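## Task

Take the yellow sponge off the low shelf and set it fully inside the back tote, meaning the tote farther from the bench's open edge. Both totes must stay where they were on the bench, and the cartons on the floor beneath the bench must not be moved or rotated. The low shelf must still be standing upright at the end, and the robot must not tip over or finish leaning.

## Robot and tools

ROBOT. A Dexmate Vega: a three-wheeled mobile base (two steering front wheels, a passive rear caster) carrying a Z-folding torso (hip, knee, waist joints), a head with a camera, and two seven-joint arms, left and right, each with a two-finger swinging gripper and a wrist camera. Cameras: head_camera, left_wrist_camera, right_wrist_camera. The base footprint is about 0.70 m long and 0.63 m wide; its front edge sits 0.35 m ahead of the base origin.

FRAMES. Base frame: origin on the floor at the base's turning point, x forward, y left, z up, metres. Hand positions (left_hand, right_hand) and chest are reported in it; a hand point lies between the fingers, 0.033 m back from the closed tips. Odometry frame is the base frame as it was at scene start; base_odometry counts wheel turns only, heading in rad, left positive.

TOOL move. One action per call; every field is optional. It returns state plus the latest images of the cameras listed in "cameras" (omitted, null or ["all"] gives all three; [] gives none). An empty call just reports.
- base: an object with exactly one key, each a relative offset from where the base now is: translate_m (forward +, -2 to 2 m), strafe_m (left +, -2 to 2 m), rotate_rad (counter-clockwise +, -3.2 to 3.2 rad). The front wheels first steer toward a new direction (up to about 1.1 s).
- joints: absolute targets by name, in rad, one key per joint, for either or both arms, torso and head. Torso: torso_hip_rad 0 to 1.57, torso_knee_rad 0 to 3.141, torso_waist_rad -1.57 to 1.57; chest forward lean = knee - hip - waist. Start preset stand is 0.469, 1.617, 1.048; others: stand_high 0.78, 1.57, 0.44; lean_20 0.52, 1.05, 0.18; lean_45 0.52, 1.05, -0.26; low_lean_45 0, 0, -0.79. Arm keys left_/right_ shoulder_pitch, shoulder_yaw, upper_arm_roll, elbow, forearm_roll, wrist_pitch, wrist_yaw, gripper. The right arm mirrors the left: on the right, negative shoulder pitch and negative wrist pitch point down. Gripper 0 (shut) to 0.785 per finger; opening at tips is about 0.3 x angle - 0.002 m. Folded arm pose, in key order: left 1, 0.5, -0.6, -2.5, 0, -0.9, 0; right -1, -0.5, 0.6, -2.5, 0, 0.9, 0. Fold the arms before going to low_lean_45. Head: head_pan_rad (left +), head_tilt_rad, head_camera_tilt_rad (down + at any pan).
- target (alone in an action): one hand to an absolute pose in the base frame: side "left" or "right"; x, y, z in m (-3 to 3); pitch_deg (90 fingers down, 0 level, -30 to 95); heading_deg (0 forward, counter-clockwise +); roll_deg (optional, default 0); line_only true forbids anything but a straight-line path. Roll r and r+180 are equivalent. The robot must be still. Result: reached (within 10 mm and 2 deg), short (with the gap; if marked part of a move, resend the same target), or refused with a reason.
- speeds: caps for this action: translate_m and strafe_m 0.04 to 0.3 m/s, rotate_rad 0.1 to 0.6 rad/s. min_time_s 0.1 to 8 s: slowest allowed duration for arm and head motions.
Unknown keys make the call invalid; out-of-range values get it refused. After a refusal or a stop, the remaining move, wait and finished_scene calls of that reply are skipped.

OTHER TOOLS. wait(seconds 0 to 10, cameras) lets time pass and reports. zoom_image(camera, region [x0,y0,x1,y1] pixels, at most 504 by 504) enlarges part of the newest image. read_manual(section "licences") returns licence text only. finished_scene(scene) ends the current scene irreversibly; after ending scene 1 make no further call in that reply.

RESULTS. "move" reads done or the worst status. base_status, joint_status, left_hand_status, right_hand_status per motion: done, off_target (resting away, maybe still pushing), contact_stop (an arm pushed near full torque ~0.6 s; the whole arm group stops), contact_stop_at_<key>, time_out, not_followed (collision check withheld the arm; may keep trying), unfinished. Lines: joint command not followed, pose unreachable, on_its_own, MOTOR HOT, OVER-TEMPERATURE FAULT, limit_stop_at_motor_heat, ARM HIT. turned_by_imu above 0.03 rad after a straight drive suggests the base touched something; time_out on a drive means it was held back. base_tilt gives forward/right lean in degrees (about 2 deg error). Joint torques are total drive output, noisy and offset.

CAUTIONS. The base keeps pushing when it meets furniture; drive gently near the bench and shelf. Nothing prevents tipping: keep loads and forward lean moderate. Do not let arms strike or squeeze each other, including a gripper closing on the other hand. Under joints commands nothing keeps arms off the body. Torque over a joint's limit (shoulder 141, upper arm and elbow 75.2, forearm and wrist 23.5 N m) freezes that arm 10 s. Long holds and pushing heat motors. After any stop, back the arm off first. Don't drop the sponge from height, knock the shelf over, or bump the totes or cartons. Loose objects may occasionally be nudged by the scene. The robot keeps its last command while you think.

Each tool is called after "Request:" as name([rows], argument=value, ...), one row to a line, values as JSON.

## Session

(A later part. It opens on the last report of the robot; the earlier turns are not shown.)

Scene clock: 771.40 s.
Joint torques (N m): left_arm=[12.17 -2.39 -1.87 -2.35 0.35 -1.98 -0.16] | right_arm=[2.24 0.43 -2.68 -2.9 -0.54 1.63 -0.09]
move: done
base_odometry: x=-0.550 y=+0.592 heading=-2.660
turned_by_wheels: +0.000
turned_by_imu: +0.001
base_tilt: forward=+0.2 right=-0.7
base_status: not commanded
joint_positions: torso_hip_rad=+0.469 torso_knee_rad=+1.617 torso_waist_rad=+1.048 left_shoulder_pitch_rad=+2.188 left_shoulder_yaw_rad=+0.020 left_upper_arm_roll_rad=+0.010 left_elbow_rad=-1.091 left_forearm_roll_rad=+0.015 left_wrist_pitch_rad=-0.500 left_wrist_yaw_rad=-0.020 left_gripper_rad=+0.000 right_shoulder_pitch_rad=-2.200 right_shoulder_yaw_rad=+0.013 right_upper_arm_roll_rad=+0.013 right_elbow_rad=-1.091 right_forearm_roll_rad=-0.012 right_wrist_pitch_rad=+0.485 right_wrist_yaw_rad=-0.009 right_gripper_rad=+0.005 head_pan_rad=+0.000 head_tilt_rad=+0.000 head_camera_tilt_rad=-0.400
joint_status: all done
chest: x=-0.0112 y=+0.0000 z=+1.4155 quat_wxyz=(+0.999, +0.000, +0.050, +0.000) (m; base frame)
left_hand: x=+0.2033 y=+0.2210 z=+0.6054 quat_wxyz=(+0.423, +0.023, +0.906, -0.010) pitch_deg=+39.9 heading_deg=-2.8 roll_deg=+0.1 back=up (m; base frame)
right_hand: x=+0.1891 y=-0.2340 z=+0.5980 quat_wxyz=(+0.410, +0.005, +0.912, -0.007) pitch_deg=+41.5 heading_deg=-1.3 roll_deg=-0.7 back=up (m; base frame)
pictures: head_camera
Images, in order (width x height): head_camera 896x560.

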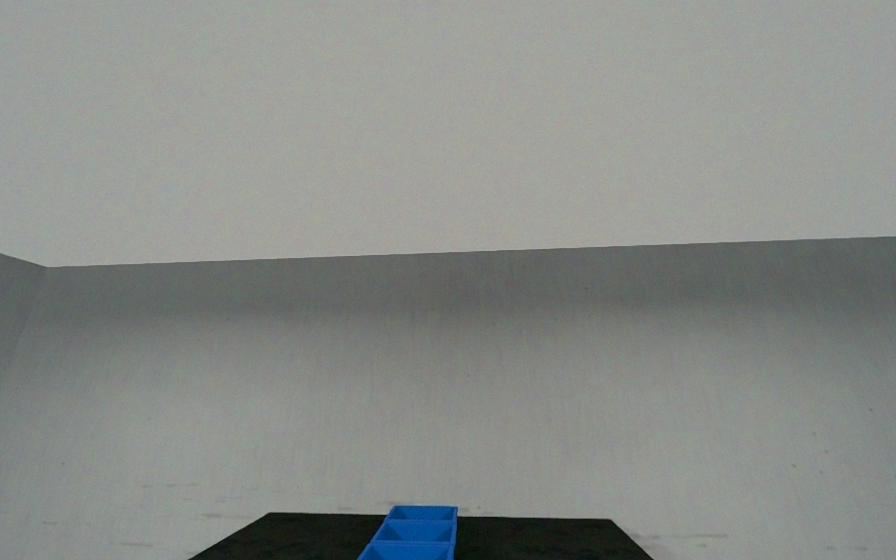

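Request:
move(joints={"torso_hip_rad": 0.469, "torso_knee_rad": 1.35, "torso_waist_rad": -0.15, "left_shoulder_pitch_rad": 0.576, "left_shoulder_yaw_rad": 0.87, "left_upper_arm_roll_rad": 1.231, "left_elbow_rad": -1.586, "left_forearm_roll_rad": -0.53, "left_wrist_pitch_rad": -0.718, "left_wrist_yaw_rad": 0.961, "right_shoulder_pitch_rad": -2.608, "right_shoulder_yaw_rad": -0.019, "right_upper_arm_roll_rad": 0.319, "right_elbow_rad": -2.75, "right_forearm_roll_rad": 0.417, "right_wrist_pitch_rad": 0.711, "right_wrist_yaw_rad": 0.207, "head_camera_tilt_rad": -0.1}, min_time_s=5.2, cameras=["head_camera"])

Request:
move(joints={"left_shoulder_pitch_rad": -1.576, "left_shoulder_yaw_rad": 0.78, "left_upper_arm_roll_rad": 2.2, "left_elbow_rad": -2.042, "left_forearm_roll_rad": -0.85, "left_wrist_pitch_rad": 0.979, "left_wrist_yaw_rad": -0.884, "left_gripper_rad": 0.5}, min_time_s=6.8, cameras=["head_camera", "left_wrist_camera"])

Scene clock: 785.97 s.
Joint torques (N m): left_arm=[-10.8 -0.06 -0.64 -8.26 0.57 -1.31 0.02] | right_arm=[-18.48 -2.45 5.2 -9.83 0.35 2.4 -0.09]
move: done
base_odometry: x=-0.550 y=+0.592 heading=-2.660
turned_by_wheels: +0.000
turned_by_imu: +0.001
base_tilt: forward=+0.3 right=-0.8
base_status: not commanded
joint_positions: torso_hip_rad=+0.469 torso_knee_rad=+1.350 torso_waist_rad=-0.150 left_shoulder_pitch_rad=+0.579 left_shoulder_yaw_rad=+0.868 left_upper_arm_roll_rad=+1.229 left_elbow_rad=-1.585 left_forearm_roll_rad=-0.529 left_wrist_pitch_rad=-0.717 left_wrist_yaw_rad=+0.959 left_gripper_rad=+0.000 right_shoulder_pitch_rad=-2.607 right_shoulder_yaw_rad=-0.019 right_upper_arm_roll_rad=+0.318 right_elbow_rad=-2.746 right_forearm_roll_rad=+0.416 right_wrist_pitch_rad=+0.710 right_wrist_yaw_rad=+0.206 right_gripper_rad=+0.005 head_pan_rad=+0.000 head_tilt_rad=+0.000 head_camera_tilt_rad=-0.100
joint_status: all done
chest: x=+0.2490 y=+0.0000 z=+1.2109 quat_wxyz=(+0.870, +0.000, +0.493, +0.000) (m; base frame)
left_hand: x=+0.7203 y=+0.2114 z=+0.6601 quat_wxyz=(+0.643, +0.003, +0.766, -0.003) pitch_deg=+10.0 heading_deg=-0.4 roll_deg=+0.0 back=up (m; base frame)
right_hand: x=+0.4893 y=-0.2843 z=+1.0170 quat_wxyz=(+0.650, -0.010, +0.759, +0.027) pitch_deg=+8.8 heading_deg=+3.1 roll_deg=+1.6 back=up (m; base frame)
pictures: head_camera
Images, in order (width x height): head_camera 896x560.

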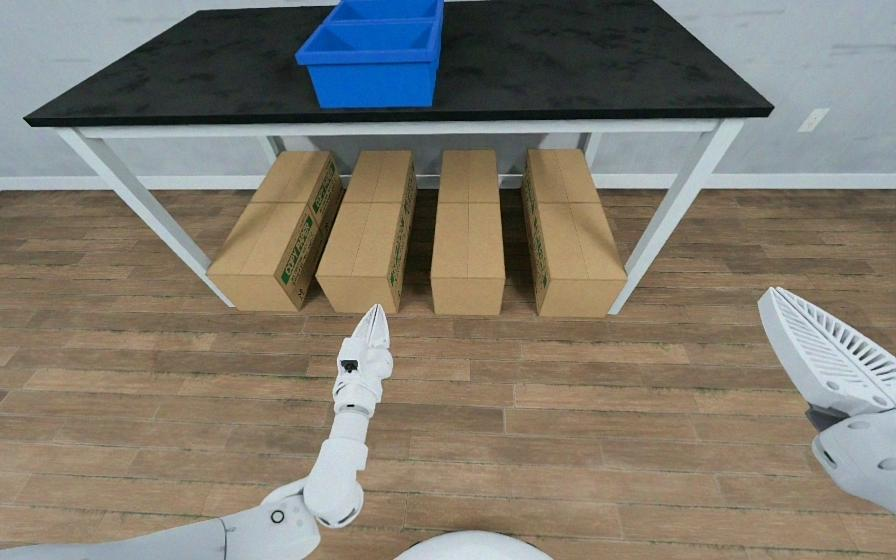

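Scene clock: 794.23 s.
Joint torques (N m): left_arm=[-25.74 0 -7.06 3.52 0.35 0.05 -0.4] | right_arm=[-17.1 -0.36 1.99 -10.41 0.37 3.39 0.39]
move: done
base_odometry: x=-0.550 y=+0.592 heading=-2.660
turned_by_wheels: +0.000
turned_by_imu: +0.001
base_tilt: forward=+0.2 right=-0.8
base_status: not commanded
joint_positions: torso_hip_rad=+0.469 torso_knee_rad=+1.350 torso_waist_rad=-0.150 left_shoulder_pitch_rad=-1.572 left_shoulder_yaw_rad=+0.780 left_upper_arm_roll_rad=+2.198 left_elbow_rad=-2.041 left_forearm_roll_rad=-0.849 left_wrist_pitch_rad=+0.976 left_wrist_yaw_rad=-0.881 left_gripper_rad=+0.500 right_shoulder_pitch_rad=-2.608 right_shoulder_yaw_rad=-0.019 right_upper_arm_roll_rad=+0.319 right_elbow_rad=-2.750 right_forearm_roll_rad=+0.417 right_wrist_pitch_rad=+0.711 right_wrist_yaw_rad=+0.207 right_gripper_rad=+0.005 head_pan_rad=+0.000 head_tilt_rad=+0.000 head_camera_tilt_rad=-0.100
joint_status: all done
chest: x=+0.2490 y=+0.0000 z=+1.2109 quat_wxyz=(+0.870, +0.000, +0.493, +0.000) (m; base frame)
left_hand: x=+0.7012 y=+0.1786 z=+0.8492 quat_wxyz=(+0.002, +0.709, +0.705, +0.000) pitch_deg=+89.8 heading_deg=-90.3 roll_deg=+0.0 (m; base frame)
right_hand: x=+0.4902 y=-0.2837 z=+1.0189 quat_wxyz=(+0.651, -0.011, +0.758, +0.027) pitch_deg=+8.6 heading_deg=+3.2 roll_deg=+1.6 back=up (m; base frame)
pictures: head_camera, left_wrist_camera
Images, in order (width x height): head_camera 896x560, left_wrist_camera 672x420.

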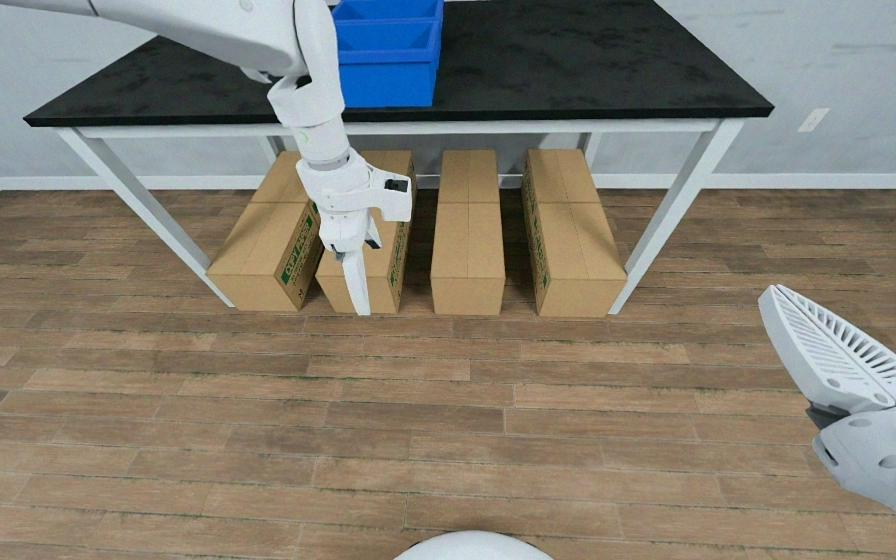

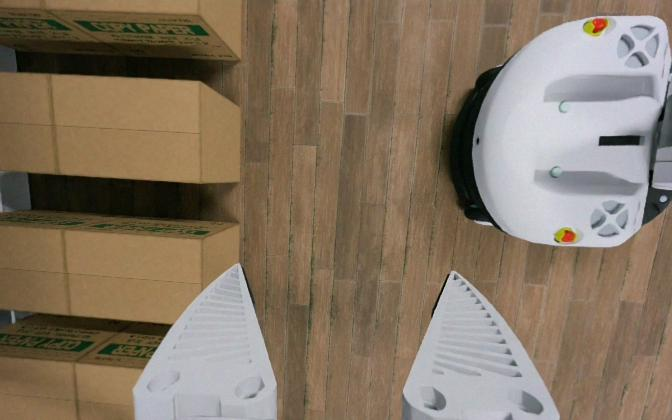

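Request:
move(joints={"left_shoulder_pitch_rad": -2.03, "left_shoulder_yaw_rad": 0.60, "left_upper_arm_roll_rad": 2.42, "left_elbow_rad": -1.65, "left_forearm_roll_rad": -2.9, "left_wrist_pitch_rad": 0.54, "left_wrist_yaw_rad": 0.756}, min_time_s=6.5, cameras=["head_camera", "left_wrist_camera"])

Scene clock: 809.33 s.
Joint torques (N m): left_arm=[-28.36 -2.85 -5.33 9.13 -0.06 -1.38 -0.15] | right_arm=[-17.63 -2.07 3.81 -11.58 0.52 3.01 0.32]
move: done
base_odometry: x=-0.550 y=+0.592 heading=-2.660
turned_by_wheels: +0.000
turned_by_imu: +0.002
base_tilt: forward=+0.2 right=-0.8
base_status: not commanded
joint_positions: torso_hip_rad=+0.469 torso_knee_rad=+1.350 torso_waist_rad=-0.150 left_shoulder_pitch_rad=-2.029 left_shoulder_yaw_rad=+0.600 left_upper_arm_roll_rad=+2.419 left_elbow_rad=-1.651 left_forearm_roll_rad=-2.896 left_wrist_pitch_rad=+0.541 left_wrist_yaw_rad=+0.753 left_gripper_rad=+0.500 right_shoulder_pitch_rad=-2.608 right_shoulder_yaw_rad=-0.019 right_upper_arm_roll_rad=+0.319 right_elbow_rad=-2.750 right_forearm_roll_rad=+0.417 right_wrist_pitch_rad=+0.711 right_wrist_yaw_rad=+0.207 right_gripper_rad=+0.005 head_pan_rad=+0.000 head_tilt_rad=+0.000 head_camera_tilt_rad=-0.100
joint_status: all done
chest: x=+0.2490 y=+0.0000 z=+1.2109 quat_wxyz=(+0.870, +0.000, +0.493, +0.000) (m; base frame)
left_hand: x=+0.9296 y=+0.1690 z=+1.1179 quat_wxyz=(+0.341, +0.001, +0.940, -0.002) pitch_deg=+50.2 heading_deg=-0.4 roll_deg=-0.3 back=up (m; base frame)
right_hand: x=+0.4902 y=-0.2837 z=+1.0189 quat_wxyz=(+0.651, -0.011, +0.758, +0.027) pitch_deg=+8.6 heading_deg=+3.2 roll_deg=+1.6 back=up (m; base frame)
pictures: head_camera, left_wrist_camera
Images, in order (width x height): head_camera 896x560, left_wrist_camera 672x420.

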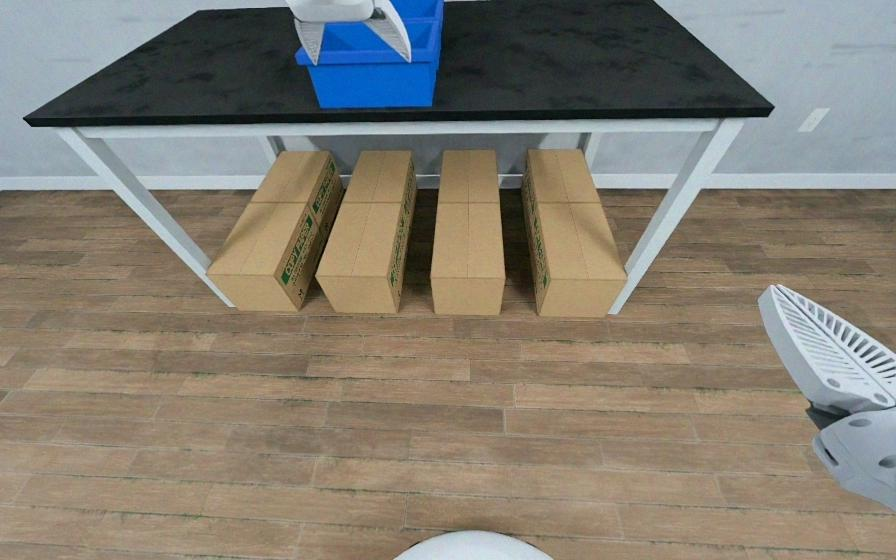

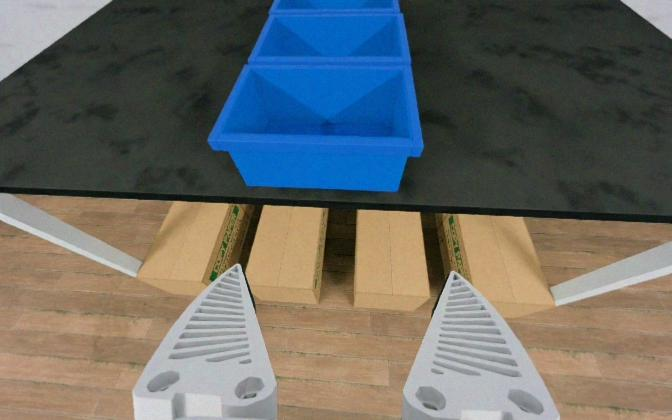

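Request:
finished_scene(scene=1)

The scene is finished: the task was done.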